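# Stack the orange-labelled carton on the other carton

## Task

Set the carton bearing the orange label lying flat on top of the second carton, with the face that was up at the start still facing up, and with no part of it overhanging the lower carton's edge by more than 1 cm.

## Robot and tools

Robot: two arms, left_arm and right_arm, each ending in an identical five-finger right hand (so the hands are not mirrored; every hand axis and number means the same on both). Calibrated bases in the scene frame: left_arm at (+0.019, +0.624, 0) m, right_arm at (+0.055, -0.645, 0) m, each turned slightly about z. A post stands on the floor behind the arms. Loose objects may occasionally get a small shove from outside.

Frames. Scene frame: origin at table-top height between the two nominal bases, +z up, +x out across the table, left_arm on the +y side (not the image side). Reported hand poses, velocities and wrist-camera poses are in each arm's own base frame. Fixed cameras and the table use the scene frame. Motion offsets are along the current Hand target's own axes.

Hand point: a point 0.15 m out from the wrist flange along the fingers and 0.05 m in front of the palm. Its +z runs along straight fingers, +y points out of the palm, +x runs across the palm away from the thumb. Straight fingers end 0.06-0.07 m past the point along +z and sit 0.06 m behind it along -y. A wrist bracket on the little-finger side can strike things. With fingers level and palm down the wrist may hang up to about 0.13 m below the point, so watch for the table.

A row is 28 numbers, each in [-1, 1], always both arms: left_arm dx, dy, dz, rx, ry, rz, then left hand little, ring, middle, index, thumb_bend, thumb_turn, force_limit, speed; then the same 14 for right_arm. Pose numbers are offsets (not poses) from that arm's Hand target, in its own axes; 1.0 equals 0.6 m for dx-dz or 180 degrees for rx-rz, and rx, ry, rz form a single rotation vector. All six zeros means nothing new for that arm. Finger targets: -1 straight/open, +1 curled. thumb_bend -1 straight, +1 fully bent; thumb_turn -1 beside the palm, +1 opposite the fingers. force_limit maps -1..+1 to roughly 0..10 N at the fingertip (0..15 N for the two thumb motors). speed rises from near zero at -1 to full at +0.48 and stays full up to +1; full travel takes 0.49 s. Hand numbers have no 'unchanged' value: to keep a hand as is, resend the eight numbers last executed for it (before any were sent, use hand_measured plus hand_force_limit and hand_speed).

Tools:
- execute_actions(actions, cameras): actions is a list of actions; each action is a table of up to 15 rows, one per 1/30 s step; a short table repeats its last row to step 15. Every row in an action is measured from the Hand target at that action's start, so repeating an offset in a new action moves further. Images only if actions is [] or cameras is given.
- move(target, speed, blend, stop_force, zero, blocking, cameras): straight-line path of each hand point. target is one 28-number row or a list of up to 15 rows; every row's offsets count from the Hand targets at the move's start, not from the previous row. speed in m/s, 0.002-3.2 (default 0.25), turning limited to twice that in rad/s; one value or one per target. blend in m rounds corners of a list (0 stops at each). stop_force in N, 4-120, shared by both arms, ends an arm's path when its wrist sensor feels that much push against its travel; then that arm backs to just before the push. Use it only with slow moves; with it, every row must carry identical hand numbers, and blocking=false is refused. zero (default true) rezeros before the move. The whole move is capped at 10 s. The result adds a 'move:' line: done, off_target, moving, held or fault, plus limits=paced (pose clipped) or limits=held (steps withheld).
- wait(seconds 0-3600, cameras): lets time pass without new commands.
- stop(cameras): brakes a running move.
- zoom_image(camera, region [x0, y0, x1, y1] in pixels, at most 504x504): closer look at the latest image.
- show_instructions(): shows the reference pages.
- zero_wrist_force(arm: left_arm or right_arm).
- finished_scene(scene 1): ends the scene irreversibly; the stack must then stay in place on its own.

Cameras: cam_head_left, cam_head_right, cam_high, cam_low, cam_left_wrist, cam_right_wrist, all 896x504; 'all' selects every one.

Results: end_effector_position in metres, quaternion wxyz, velocities in m/s and rad/s, all in the arm's base frame. 'Hand target' is the last commanded pose after clipping; the next offsets start from it, and the hand often rests a bit short of it. hand_measured, hand_stopped_by (moving, target, force, stalled, fault) and hand_load_n follow the six motor order; a lost grip shows as hand_load_n dropping near 0. Wrist force/torque are along the hand point axes. Orientation commands are clipped to 32 degrees from the measured one each step.

Gripping: turn the thumb fully in front (thumb_turn +1) to close around things 0.035-0.065 m thick. For a gentle grip close slowly (speed -0.94 or lower). A motor only starts when its target changes; to squeeze harder raise force_limit and send a more closed target.

Avoid: dropping or letting go of a moving carton, slamming or hard pushes, anything leaving the table, driving past a firm contact (arms are stiff), and any contact between the two arms. A torque fault (joint limits 293/293/133/48/48/48 N m) or roughly 150 N net outside force stops an arm for 10 s. Motors warn at 70 °C and brake at 85 °C; avoid long stretched holds.

Each tool is called after "Request:" as name(argument=value, ...), one argument or row to a line, values as JSON.

Reference images:

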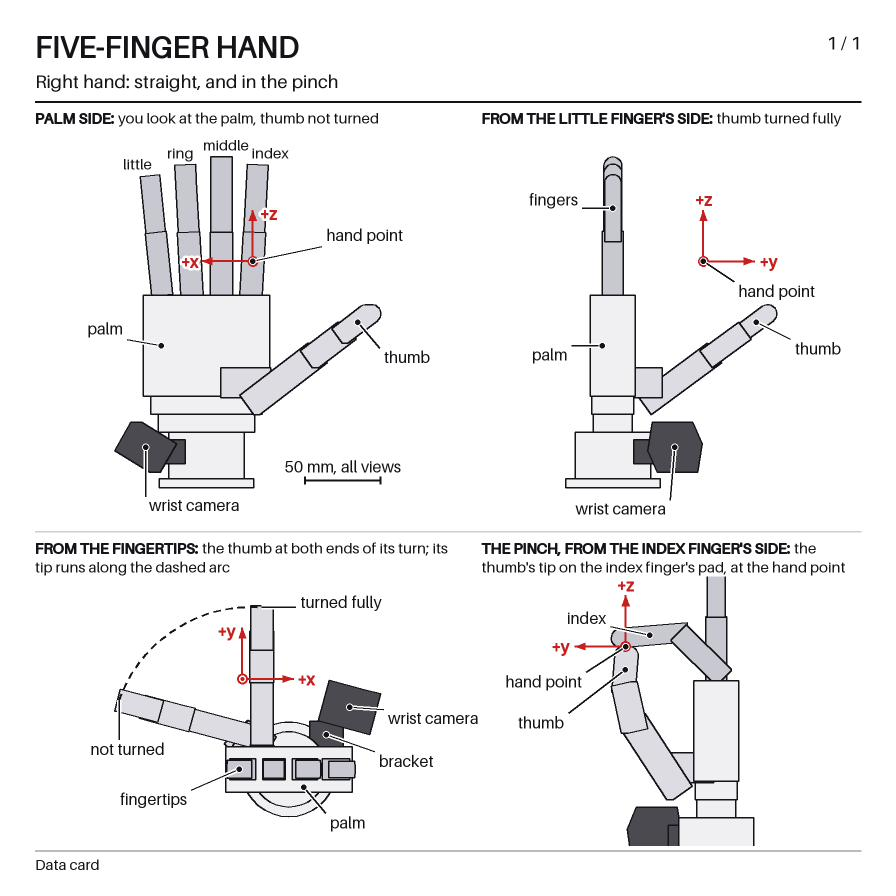

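## Session

Request:
execute_actions(
  actions=[],
)

Scene clock: 0.00 s.
left_arm: end_effector_position=(+0.7604, -0.4351, +0.2292) hand_measured=(-1.000, -1.000, -1.000, -1.000, -1.000, -1.000) hand_load_n=(+0.0, +0.5, +0.0, +0.0, +0.0, +0.0) hand_stopped_by=(target, target, target, target, target, target) hand_force_limit=0.00 hand_speed=-0.80 end_effector_quat_wxyz=(+0.196, +0.247, +0.937, -0.152) | right_arm: end_effector_position=(+0.1388, +0.3727, +0.2762) hand_measured=(-1.000, -1.000, -1.000, -1.000, -1.000, -1.000) hand_load_n=(+0.0, +0.0, +0.0, +0.0, +0.0, +0.0) hand_stopped_by=(target, target, target, target, target, target) hand_force_limit=0.00 hand_speed=-0.80 end_effector_quat_wxyz=(-0.067, +0.413, +0.830, +0.368)
Joint positions: left_arm=[-0.776 -1.097 1.469 0.702 1.638 -1.85] | right_arm=[0.321 -2.194 2.501 0.765 0.963 -0.166]
Joint velocities: within noise
Joint torques (N m): no reading
Motor temperatures (°C): left_arm=[28 33 24 33 32 37] | right_arm=[25 32 28 32 28 33]
Wrist force (N): no reading
Wrist torque (N m): no reading
Wrist force, peak (N): no reading
Hand target: left_arm +0.7604, -0.4351, +0.2292; +0.196, +0.247, +0.937, -0.152 | right_arm +0.1388, +0.3727, +0.2762; -0.067, +0.413, +0.830, +0.368

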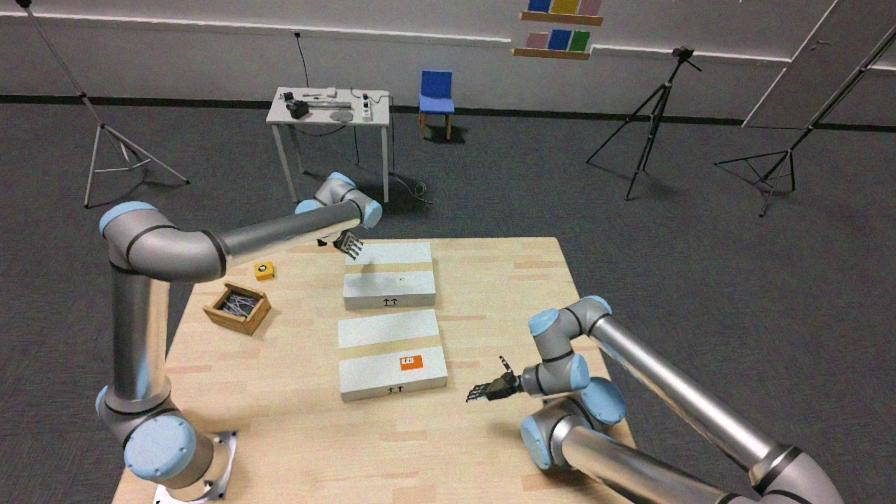

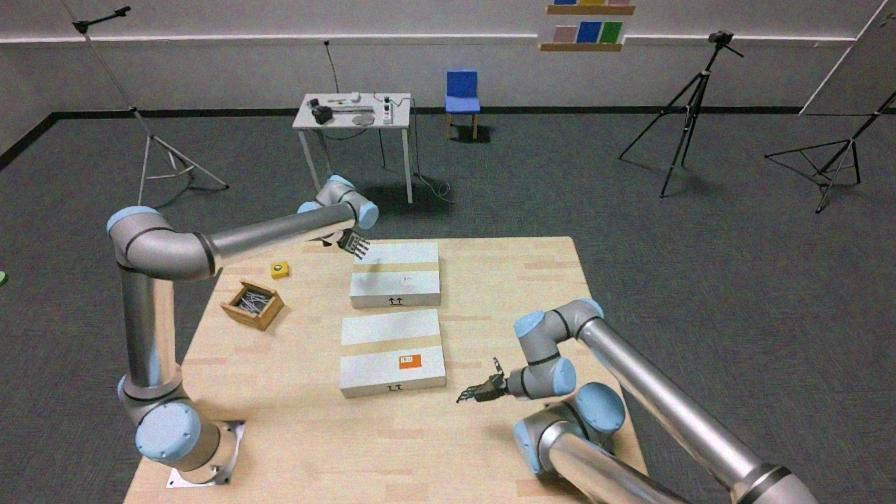

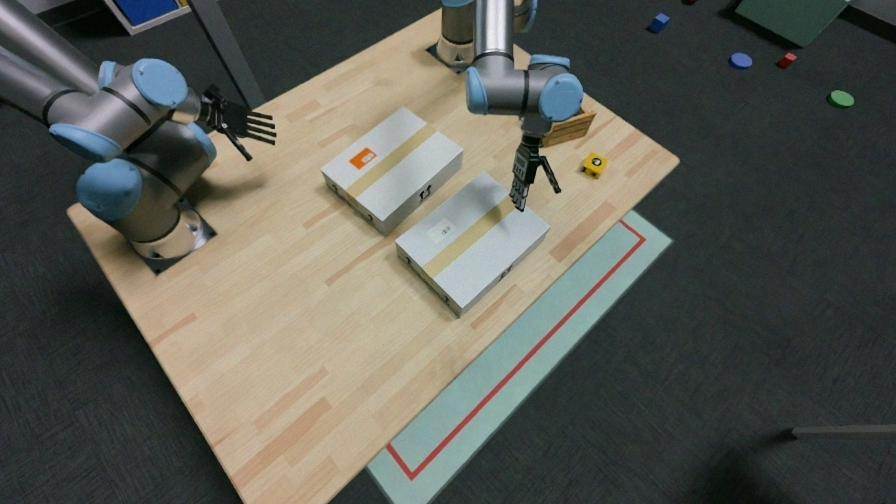

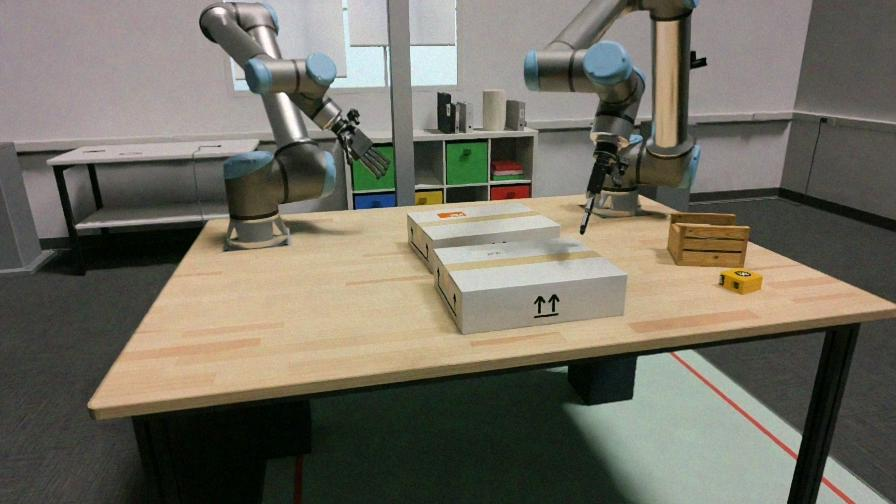

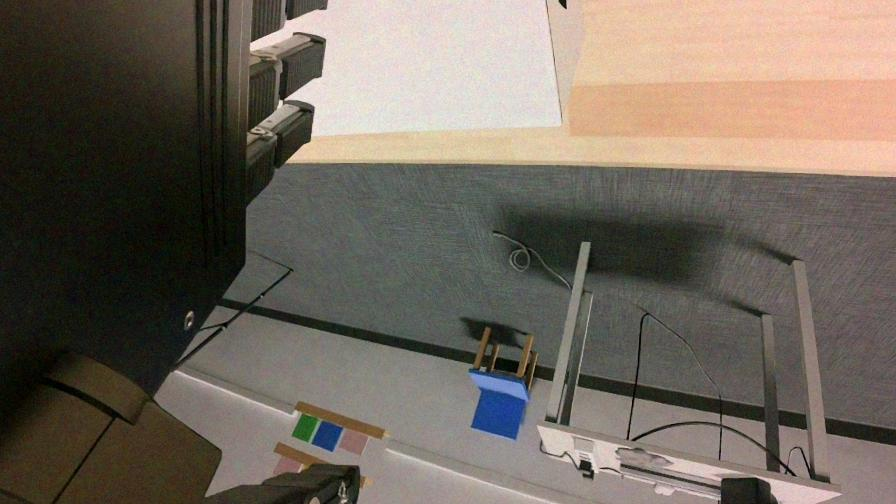

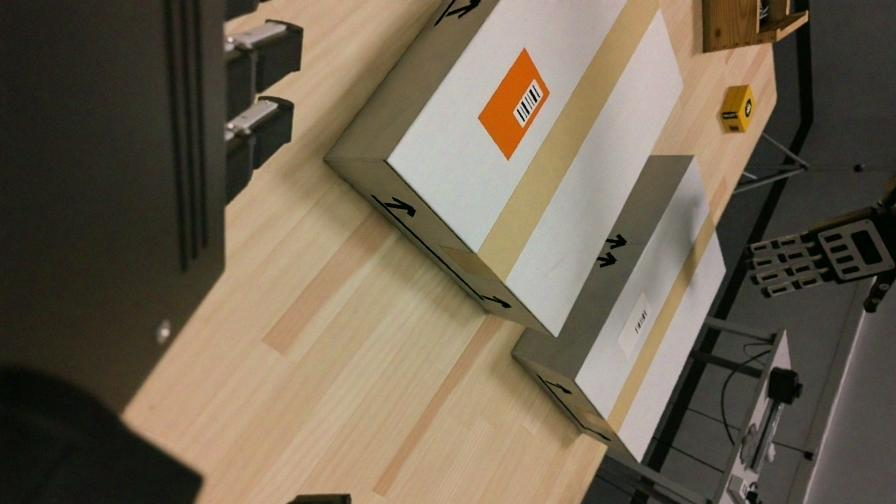

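Request:
zoom_image(
  camera="cam_head_left",
  region=[310, 220, 480, 420],
)

Request:
zoom_image(
  camera="cam_high",
  region=[310, 90, 570, 330],
)

Request:
zoom_image(
  camera="cam_low",
  region=[400, 180, 650, 350],
)

Scaled by 2.520 from the camera's image (finer frame: 1280x720).

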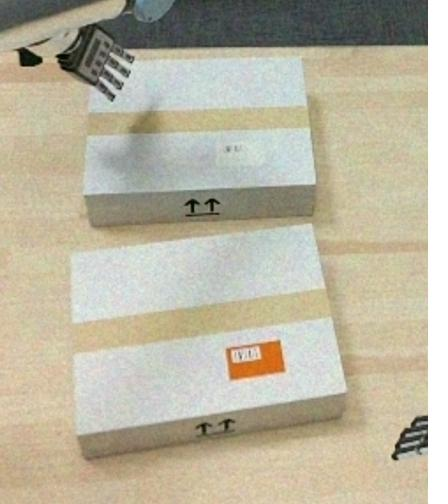

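Scaled by 1.938 from the camera's image (finer frame: 1280x720).

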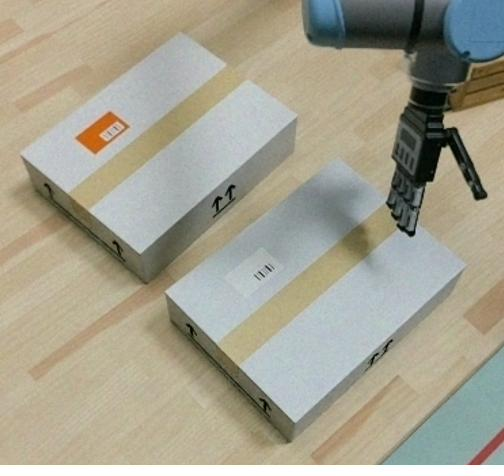

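Scaled by 2.016 from the camera's image (finer frame: 1280x720).

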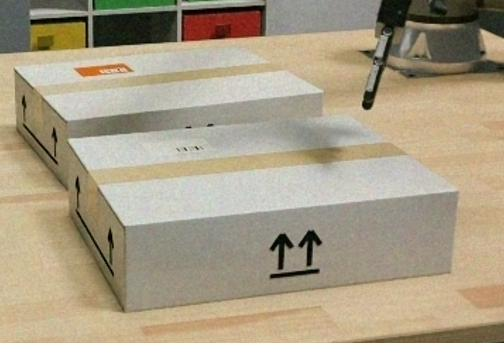

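Request:
zoom_image(
  camera="cam_high",
  region=[310, 140, 410, 250],
)

Request:
zoom_image(
  camera="cam_high",
  region=[390, 90, 490, 200],
)

Request:
zoom_image(
  camera="cam_high",
  region=[390, 220, 490, 330],
)

Request:
zoom_image(
  camera="cam_high",
  region=[470, 160, 570, 270],
)

Scaled by 4.582 from the camera's image (finer frame: 1280x720).

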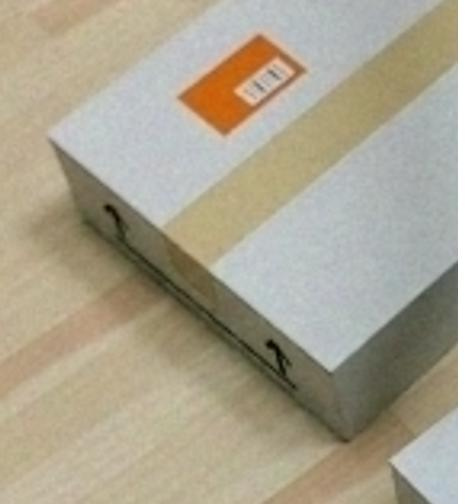

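Scaled by 4.582 from the camera's image (finer frame: 1280x720).

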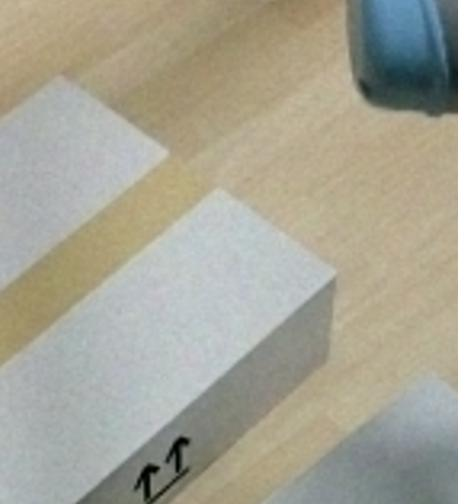

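Scaled by 4.582 from the camera's image (finer frame: 1280x720).

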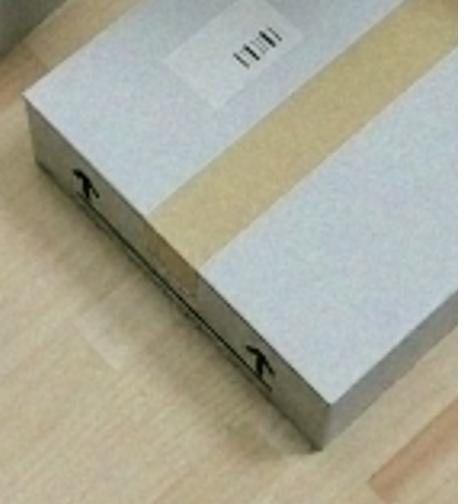

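Scaled by 4.582 from the camera's image (finer frame: 1280x720).

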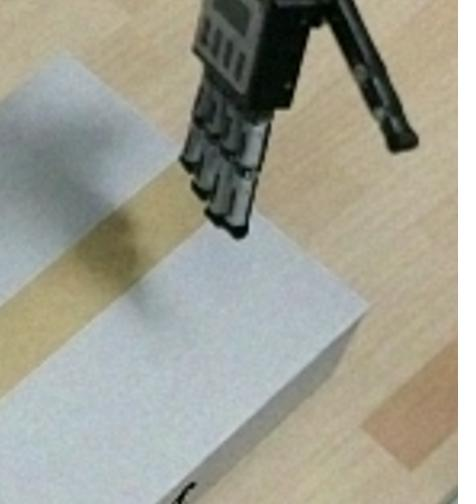

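Request:
move(
  target=[
    [-0.0884,-0.0376,-0.1756,0,0,0,-1,-1,-1,-1,-1,-1,0,-0.8,0.0484,0.0648,-0.0839,0,0,0,-1,-1,-1,-1,-1,-1,0,-0.8],
    [0.6328,-0.4660,-0.4485,0.4046,0.0493,0.6830,-1,-1,-1,-1,-1,-1,0,-0.8,-0.1778,0.4248,0.0545,0.1457,-0.2262,-0.3622,-1,-1,-1,-1,-1,-1,0,-0.8],
  ],
  blend=[0.03, 0],
  speed=0.3,
  cameras=["all"],
)

Scene clock: 105.30 s.
left_arm: end_effector_position=(+0.2315, -0.4122, +0.3498) hand_measured=(-1.000, -1.000, -1.000, -1.000, -1.000, -1.000) hand_load_n=(+0.0, +0.0, +0.0, +0.0, -0.5, +0.0) hand_stopped_by=(target, target, target, target, target, target) hand_force_limit=0.00 hand_speed=-0.80 end_effector_quat_wxyz=(+0.012, +0.945, +0.033, -0.326) | right_arm: end_effector_position=(+0.4019, +0.4255, +0.3500) hand_measured=(-1.000, -1.000, -1.000, -1.000, -1.000, -1.000) hand_load_n=(-0.5, +0.0, +0.5, +0.5, +0.0, +0.0) hand_stopped_by=(target, target, target, target, target, target) hand_force_limit=0.00 hand_speed=-0.80 end_effector_quat_wxyz=(+0.325, -0.014, +0.945, +0.005)
Joint positions: left_arm=[-1.014 -1.37 1.884 1.407 2.148 0.591] | right_arm=[0.604 -1.669 1.995 0.664 1.912 -1.1]
Joint torques (N m): left_arm=[-4.43 -41.28 -45.2 2.15 2.29 -1.02] | right_arm=[-6.53 -35.74 -33.47 4.71 -1.12 0.16]
Wrist force (N): left_arm=[0.1 0.3 0.6] | right_arm=[-0.3 0.5 -0.3]
Wrist torque (N m): left_arm=[0.00 -0.10 0.06] | right_arm=[0.32 -0.10 -0.39]
Wrist force, peak (N): left_arm=[1.1 0.6 3.3] | right_arm=[1.1 0.3 -1.6]
Hand target: left_arm +0.2316, -0.4123, +0.3498; +0.012, +0.945, +0.033, -0.326 | right_arm +0.4018, +0.4254, +0.3499; +0.325, -0.014, +0.945, +0.005
Off the commanded pose: left_arm 0.000 m, 0 deg | right_arm 0.000 m, 0 deg.
move: done
cam_left_wrist: T_world_to_cam=[[0.2639, -0.94721, -0.18207, -0.38736], [-0.26869, -0.25348, 0.92928, -0.37449], [-0.92637, -0.19632, -0.3214, 0.36414]] pos_world=[0.33893, -0.39034, 0.39451]
cam_right_wrist: T_world_to_cam=[[-0.24783, 0.95862, -0.14011, -0.26213], [0.29946, 0.21334, 0.92995, -0.54482], [0.92136, 0.18851, -0.33994, -0.21392]] pos_world=[0.29529, 0.40784, 0.3972]

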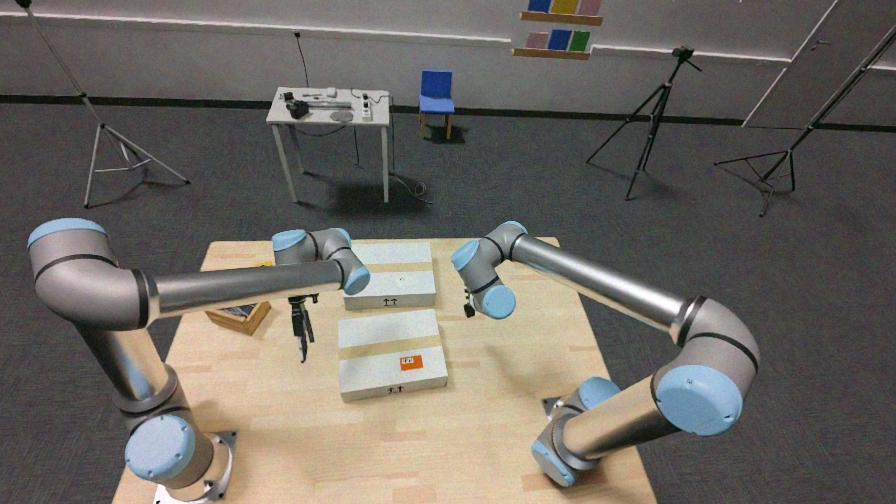

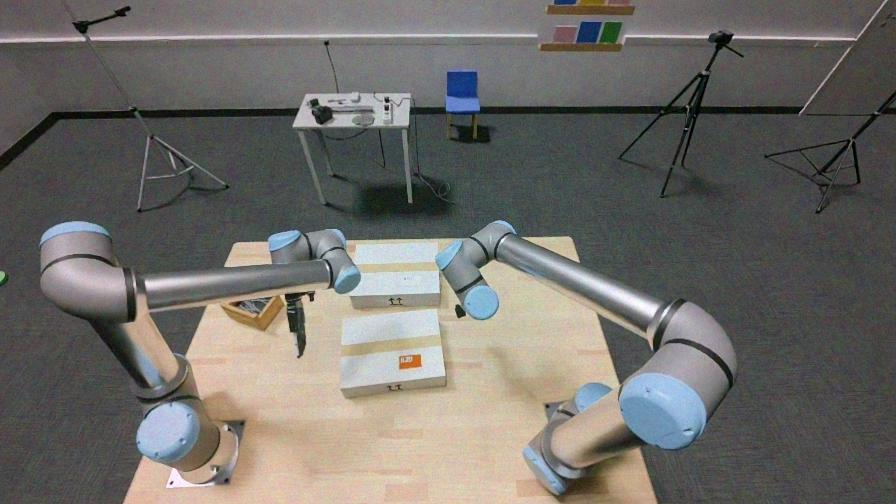

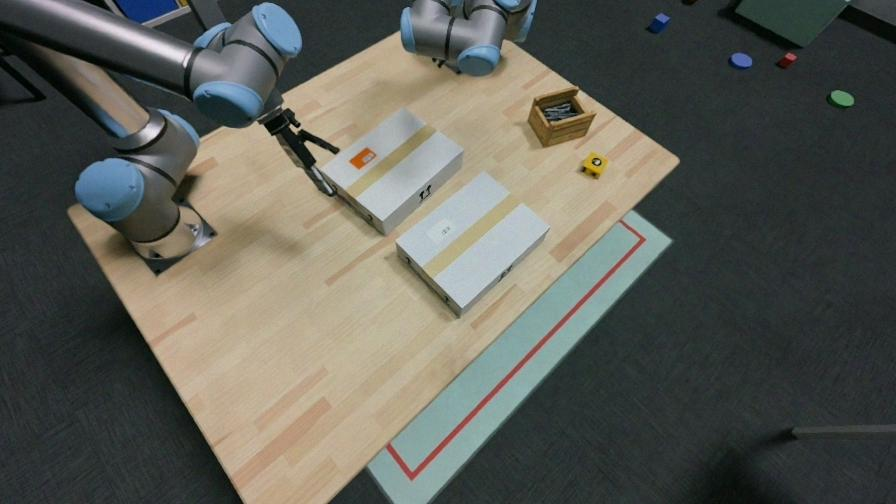

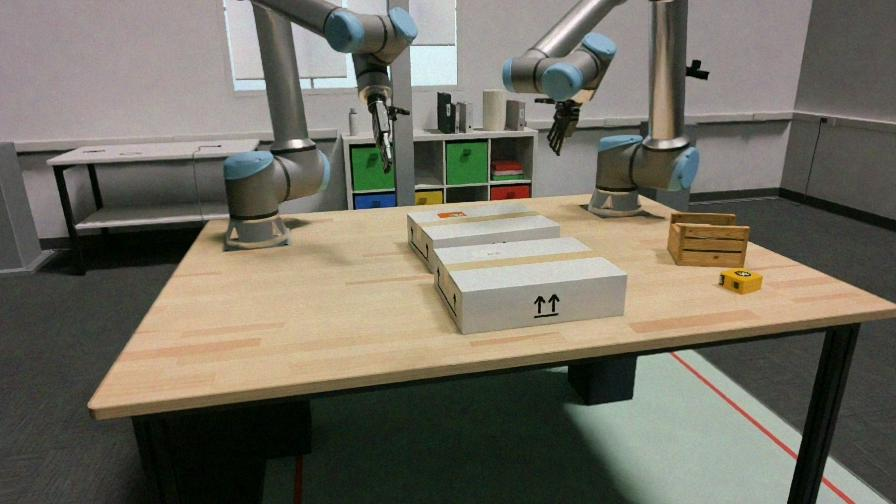

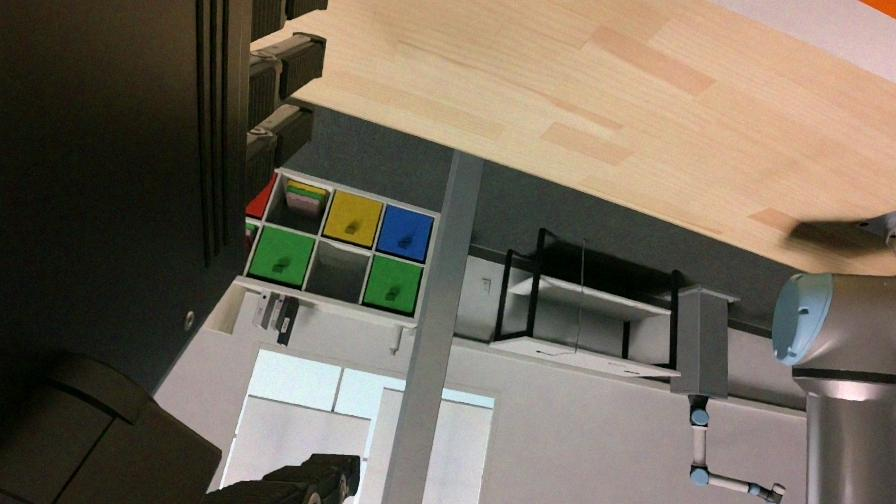

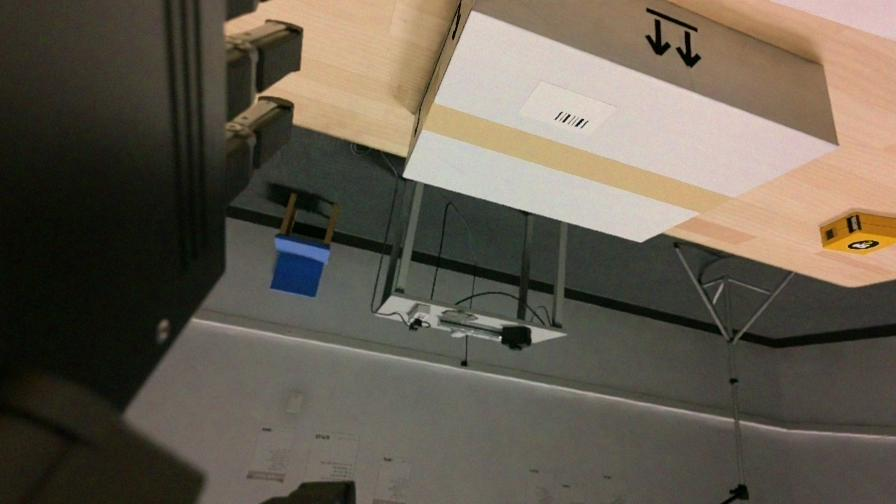

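Request:
move(
  target=[0.2053,0,0.2627,0,0,0,-1,-1,-1,-1,-1,-1,0,-0.8,0.2053,0,0.2627,0,0,0,-1,-1,-1,-1,-1,-1,0,-0.8],
  speed=0.25,
  cameras=["all"],
)

Scene clock: 111.00 s.
left_arm: end_effector_position=(+0.2313, -0.4124, +0.1498) hand_measured=(-1.000, -1.000, -1.000, -1.000, -1.000, -1.000) hand_load_n=(+0.0, +0.0, +0.0, +0.0, +0.0, +0.0) hand_stopped_by=(target, target, target, target, target, target) hand_force_limit=0.00 hand_speed=-0.80 end_effector_quat_wxyz=(+0.012, +0.945, +0.033, -0.326) | right_arm: end_effector_position=(+0.4017, +0.4252, +0.1499) hand_measured=(-1.000, -1.000, -1.000, -1.000, -1.000, -1.000) hand_load_n=(+0.0, +0.0, +0.0, +0.0, -0.5, +0.0) hand_stopped_by=(target, target, target, target, target, target) hand_force_limit=0.00 hand_speed=-0.80 end_effector_quat_wxyz=(+0.325, -0.014, +0.945, +0.005)
Joint positions: left_arm=[-1.015 -1.145 2.019 1.046 2.148 0.59] | right_arm=[0.603 -1.477 2.212 0.255 1.912 -1.1]
Joint torques (N m): left_arm=[-5.46 -48.62 -34.85 3.11 2.87 -2.63] | right_arm=[5.65 -26.95 -34.97 0.55 0.52 -0.52]
Wrist force (N): left_arm=[-0.2 -0.3 0.4] | right_arm=[-0.7 1.0 -0.5]
Wrist torque (N m): left_arm=[-0.06 -0.02 0.06] | right_arm=[0.40 -0.03 -0.38]
Wrist force, peak (N): left_arm=[1.5 -0.2 2.5] | right_arm=[-1.9 0.5 -2.0]
Hand target: left_arm +0.2313, -0.4124, +0.1498; +0.012, +0.945, +0.033, -0.326 | right_arm +0.4018, +0.4253, +0.1499; +0.325, -0.014, +0.945, +0.005
Off the commanded pose: left_arm 0.000 m, 0 deg | right_arm 0.000 m, 0 deg.
move: done
cam_left_wrist: T_world_to_cam=[[0.26381, -0.94723, -0.18208, -0.42376], [-0.26871, -0.25347, 0.92927, -0.18872], [-0.92639, -0.19622, -0.3214, 0.29961]] pos_world=[0.33863, -0.39044, 0.19451]
cam_right_wrist: T_world_to_cam=[[-0.2478, 0.95862, -0.14018, -0.28998], [0.29958, 0.21342, 0.92989, -0.35881], [0.92133, 0.18843, -0.34007, -0.28171]] pos_world=[0.29519, 0.40764, 0.1972]

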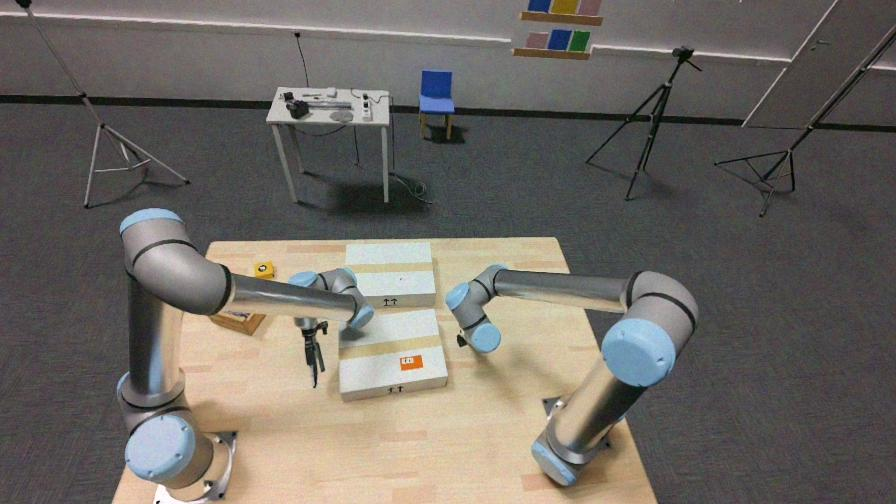

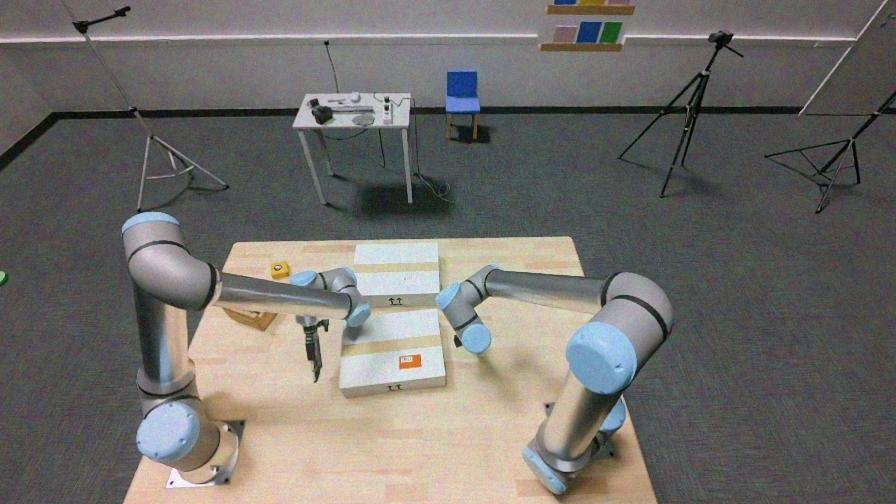

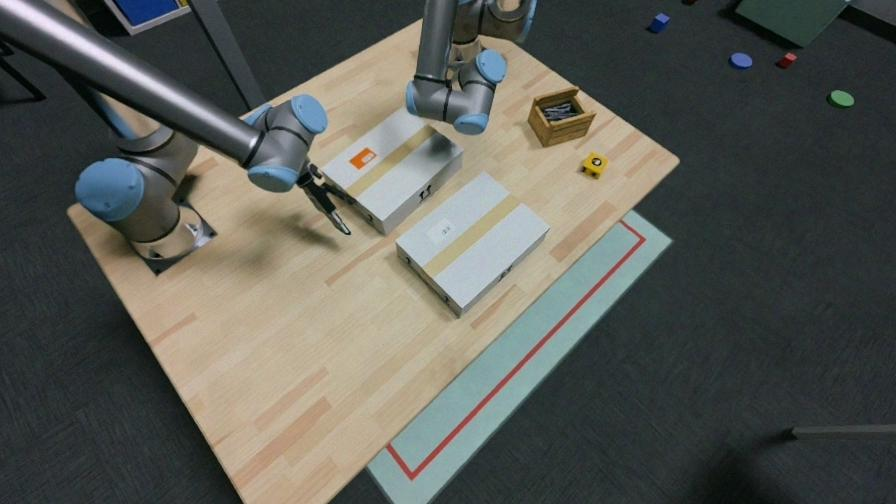

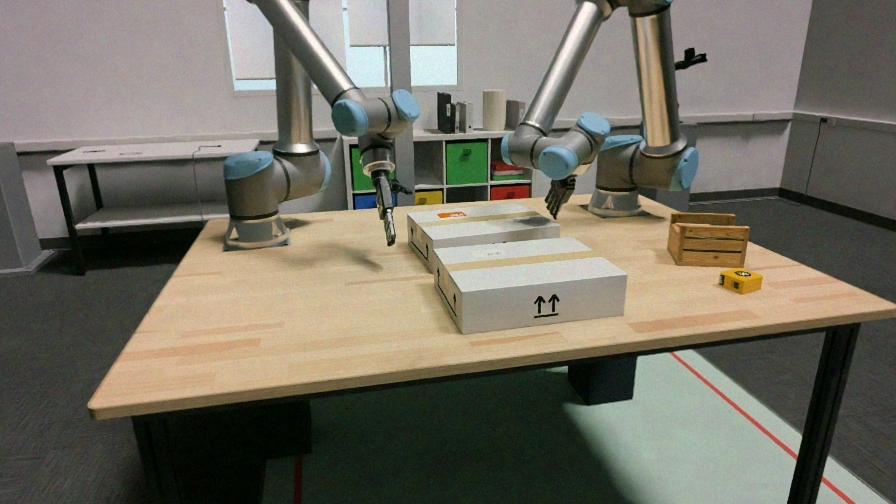

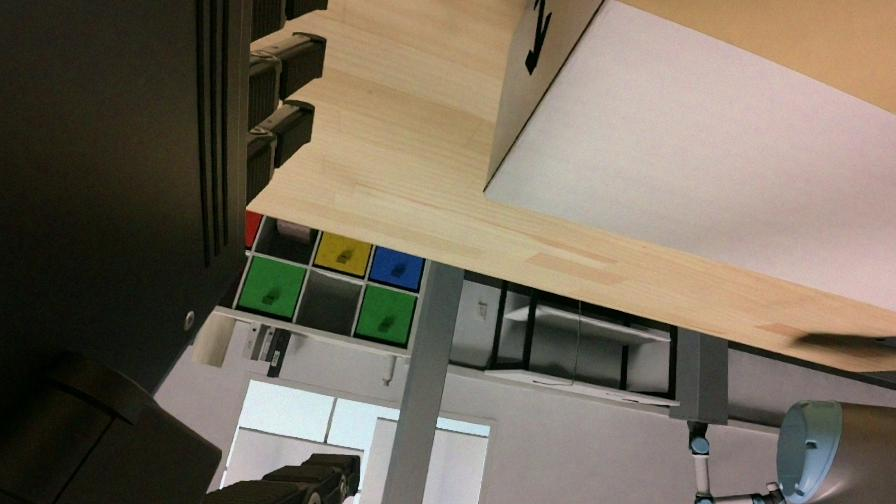

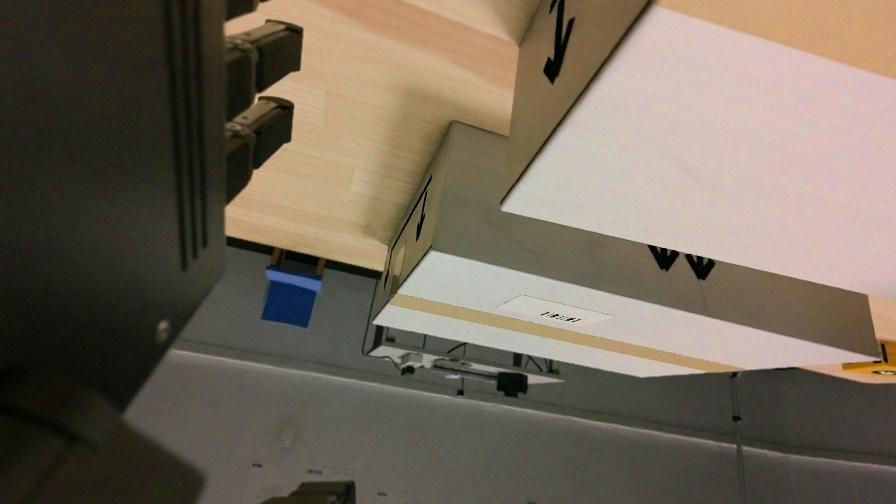

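Request:
move(
  target=[0.0411,0,0.0525,0,0,0,-1,-1,-1,-1,-1,-1,0,-0.8,0.0411,0,0.0525,0,0,0,-1,-1,-1,-1,-1,-1,0,-0.8],
  speed=0.1,
)

Request:
move(
  target=[0.0513,0,0.0657,0,0,0,-1,-1,-1,-1,-1,-1,0,-0.8,0.0513,0,0.0657,0,0,0,-1,-1,-1,-1,-1,-1,0,-0.8],
  speed=0.006,
  stop_force=4,
  cameras=["cam_low","cam_high"],
)

Scene clock: 122.47 s.
left_arm: end_effector_position=(+0.2313, -0.4123, +0.1097) hand_measured=(-1.000, -1.000, -1.000, -1.000, -1.000, -1.000) hand_load_n=(+0.0, +0.0, +0.0, +0.0, +0.0, +0.0) hand_stopped_by=(target, target, target, target, target, target) hand_force_limit=0.00 hand_speed=-0.80 end_effector_quat_wxyz=(+0.012, +0.945, +0.033, -0.326) | right_arm: end_effector_position=(+0.4016, +0.4252, +0.1098) hand_measured=(-1.000, -1.000, -1.000, -1.000, -1.000, -1.000) hand_load_n=(+0.0, +0.0, +0.0, +0.0, +0.0, +0.0) hand_stopped_by=(target, target, target, target, target, target) hand_force_limit=0.00 hand_speed=-0.80 end_effector_quat_wxyz=(+0.325, -0.014, +0.945, +0.005)
Joint positions: left_arm=[-1.015 -1.087 2.032 0.976 2.148 0.591] | right_arm=[0.603 -1.419 2.242 0.167 1.912 -1.1]
Joint torques (N m): left_arm=[-4.19 -67.02 -31.97 6.44 1.66 -0.8] | right_arm=[8 -45.25 -39.04 4.77 3.69 -0.26]
Wrist force (N): left_arm=[0.3 0.2 0.4] | right_arm=[-1.0 0.4 -0.1]
Wrist torque (N m): left_arm=[0.04 -0.10 0.10] | right_arm=[0.30 -0.01 -0.42]
Wrist force, peak (N): left_arm=[1.3 -0.1 1.3] | right_arm=[-1.4 0.6 -1.7]
Hand target: left_arm +0.2313, -0.4125, +0.1098; +0.012, +0.945, +0.033, -0.326 | right_arm +0.4017, +0.4253, +0.1099; +0.325, -0.014, +0.945, +0.005
Off the commanded pose: left_arm 0.000 m, 0 deg | right_arm 0.000 m, 0 deg.
move: done

Scene clock: 126.90 s.
left_arm: end_effector_position=(+0.2313, -0.4124, +0.0906) hand_measured=(-1.000, -1.000, -1.000, -1.000, -1.000, -1.000) hand_load_n=(+0.0, +0.0, +0.0, +0.0, -0.5, +0.0) hand_stopped_by=(target, target, target, target, target, target) hand_force_limit=0.00 hand_speed=-0.80 end_effector_quat_wxyz=(+0.012, +0.945, +0.033, -0.326) | right_arm: end_effector_position=(+0.4017, +0.4252, +0.0905) hand_measured=(-1.000, -1.000, -1.000, -1.000, -1.000, -1.000) hand_load_n=(+0.0, +0.0, +0.0, +0.0, +0.0, +0.0) hand_stopped_by=(target, target, target, target, target, target) hand_force_limit=0.00 hand_speed=-0.80 end_effector_quat_wxyz=(+0.325, -0.014, +0.945, +0.005)
Joint positions: left_arm=[-1.015 -1.058 2.036 0.943 2.148 0.59] | right_arm=[0.603 -1.389 2.255 0.124 1.912 -1.1]
Joint torques (N m): left_arm=[-9.06 -69.97 -22.62 5.49 0.77 -3.7] | right_arm=[-8.42 -48.37 -35.89 4.7 1.3 -0.6]
Wrist force (N): left_arm=[-2.0 -0.2 -3.2] | right_arm=[-3.1 -0.1 -3.9]
Wrist torque (N m): left_arm=[0.19 0.04 -0.06] | right_arm=[0.49 0.12 -0.56]
Wrist force, peak (N): left_arm=[-2.9 0.3 -4.4] | right_arm=[-3.8 0.3 -5.4]
Hand target: left_arm +0.2313, -0.4125, +0.0906; +0.012, +0.945, +0.033, -0.326 (not the last commanded pose) | right_arm +0.4017, +0.4252, +0.0905; +0.325, -0.014, +0.945, +0.005 (not the last commanded pose)
Off the commanded pose: left_arm 0.031 m, 0 deg | right_arm 0.031 m, 0 deg.
move: contact (left_arm, right_arm)
Images, in order (width x height): cam_high 896x504, cam_low 896x504.

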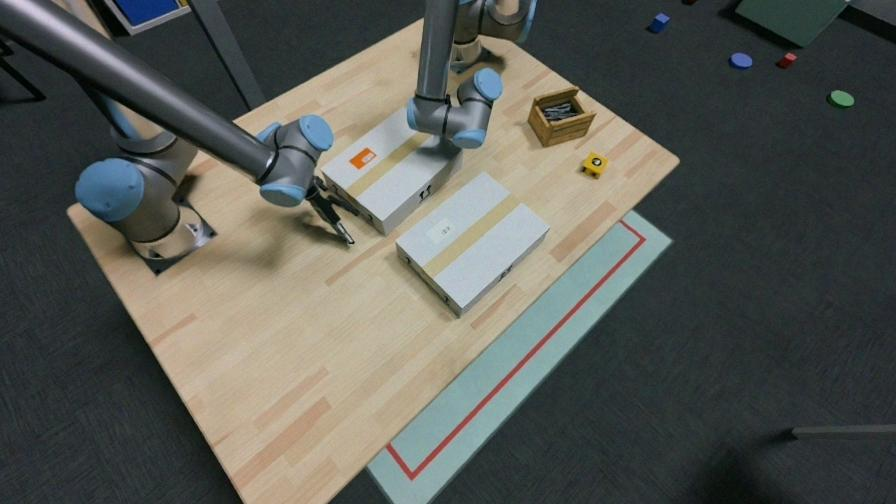

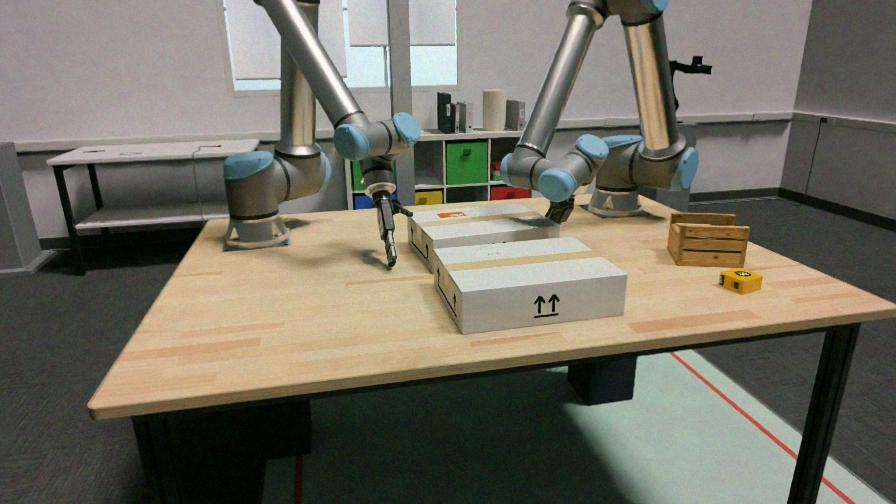

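Request:
zoom_image(
  camera="cam_high",
  region=[290, 160, 390, 260],
)

Request:
zoom_image(
  camera="cam_low",
  region=[360, 180, 460, 280],
)

Scaled by 5.040 from the camera's image (finer frame: 1280x720).

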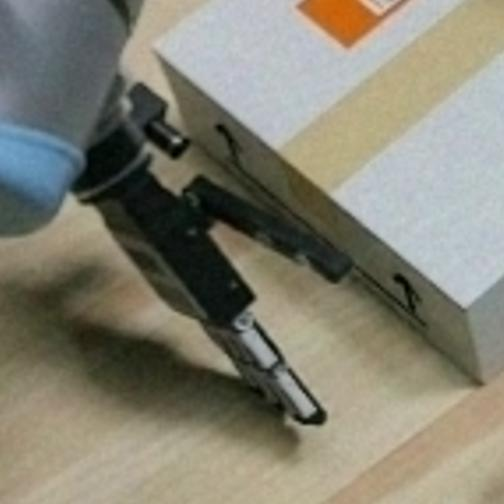

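Scaled by 5.040 from the camera's image (finer frame: 1280x720).

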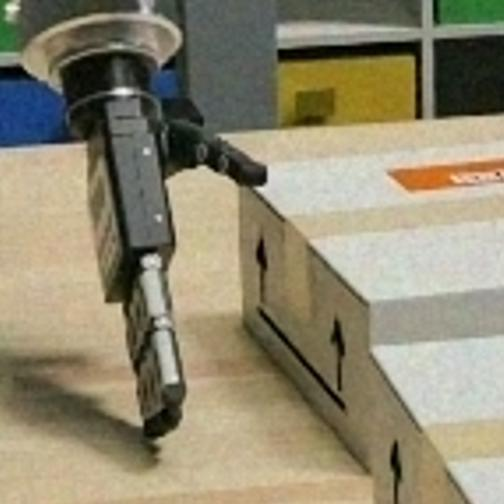

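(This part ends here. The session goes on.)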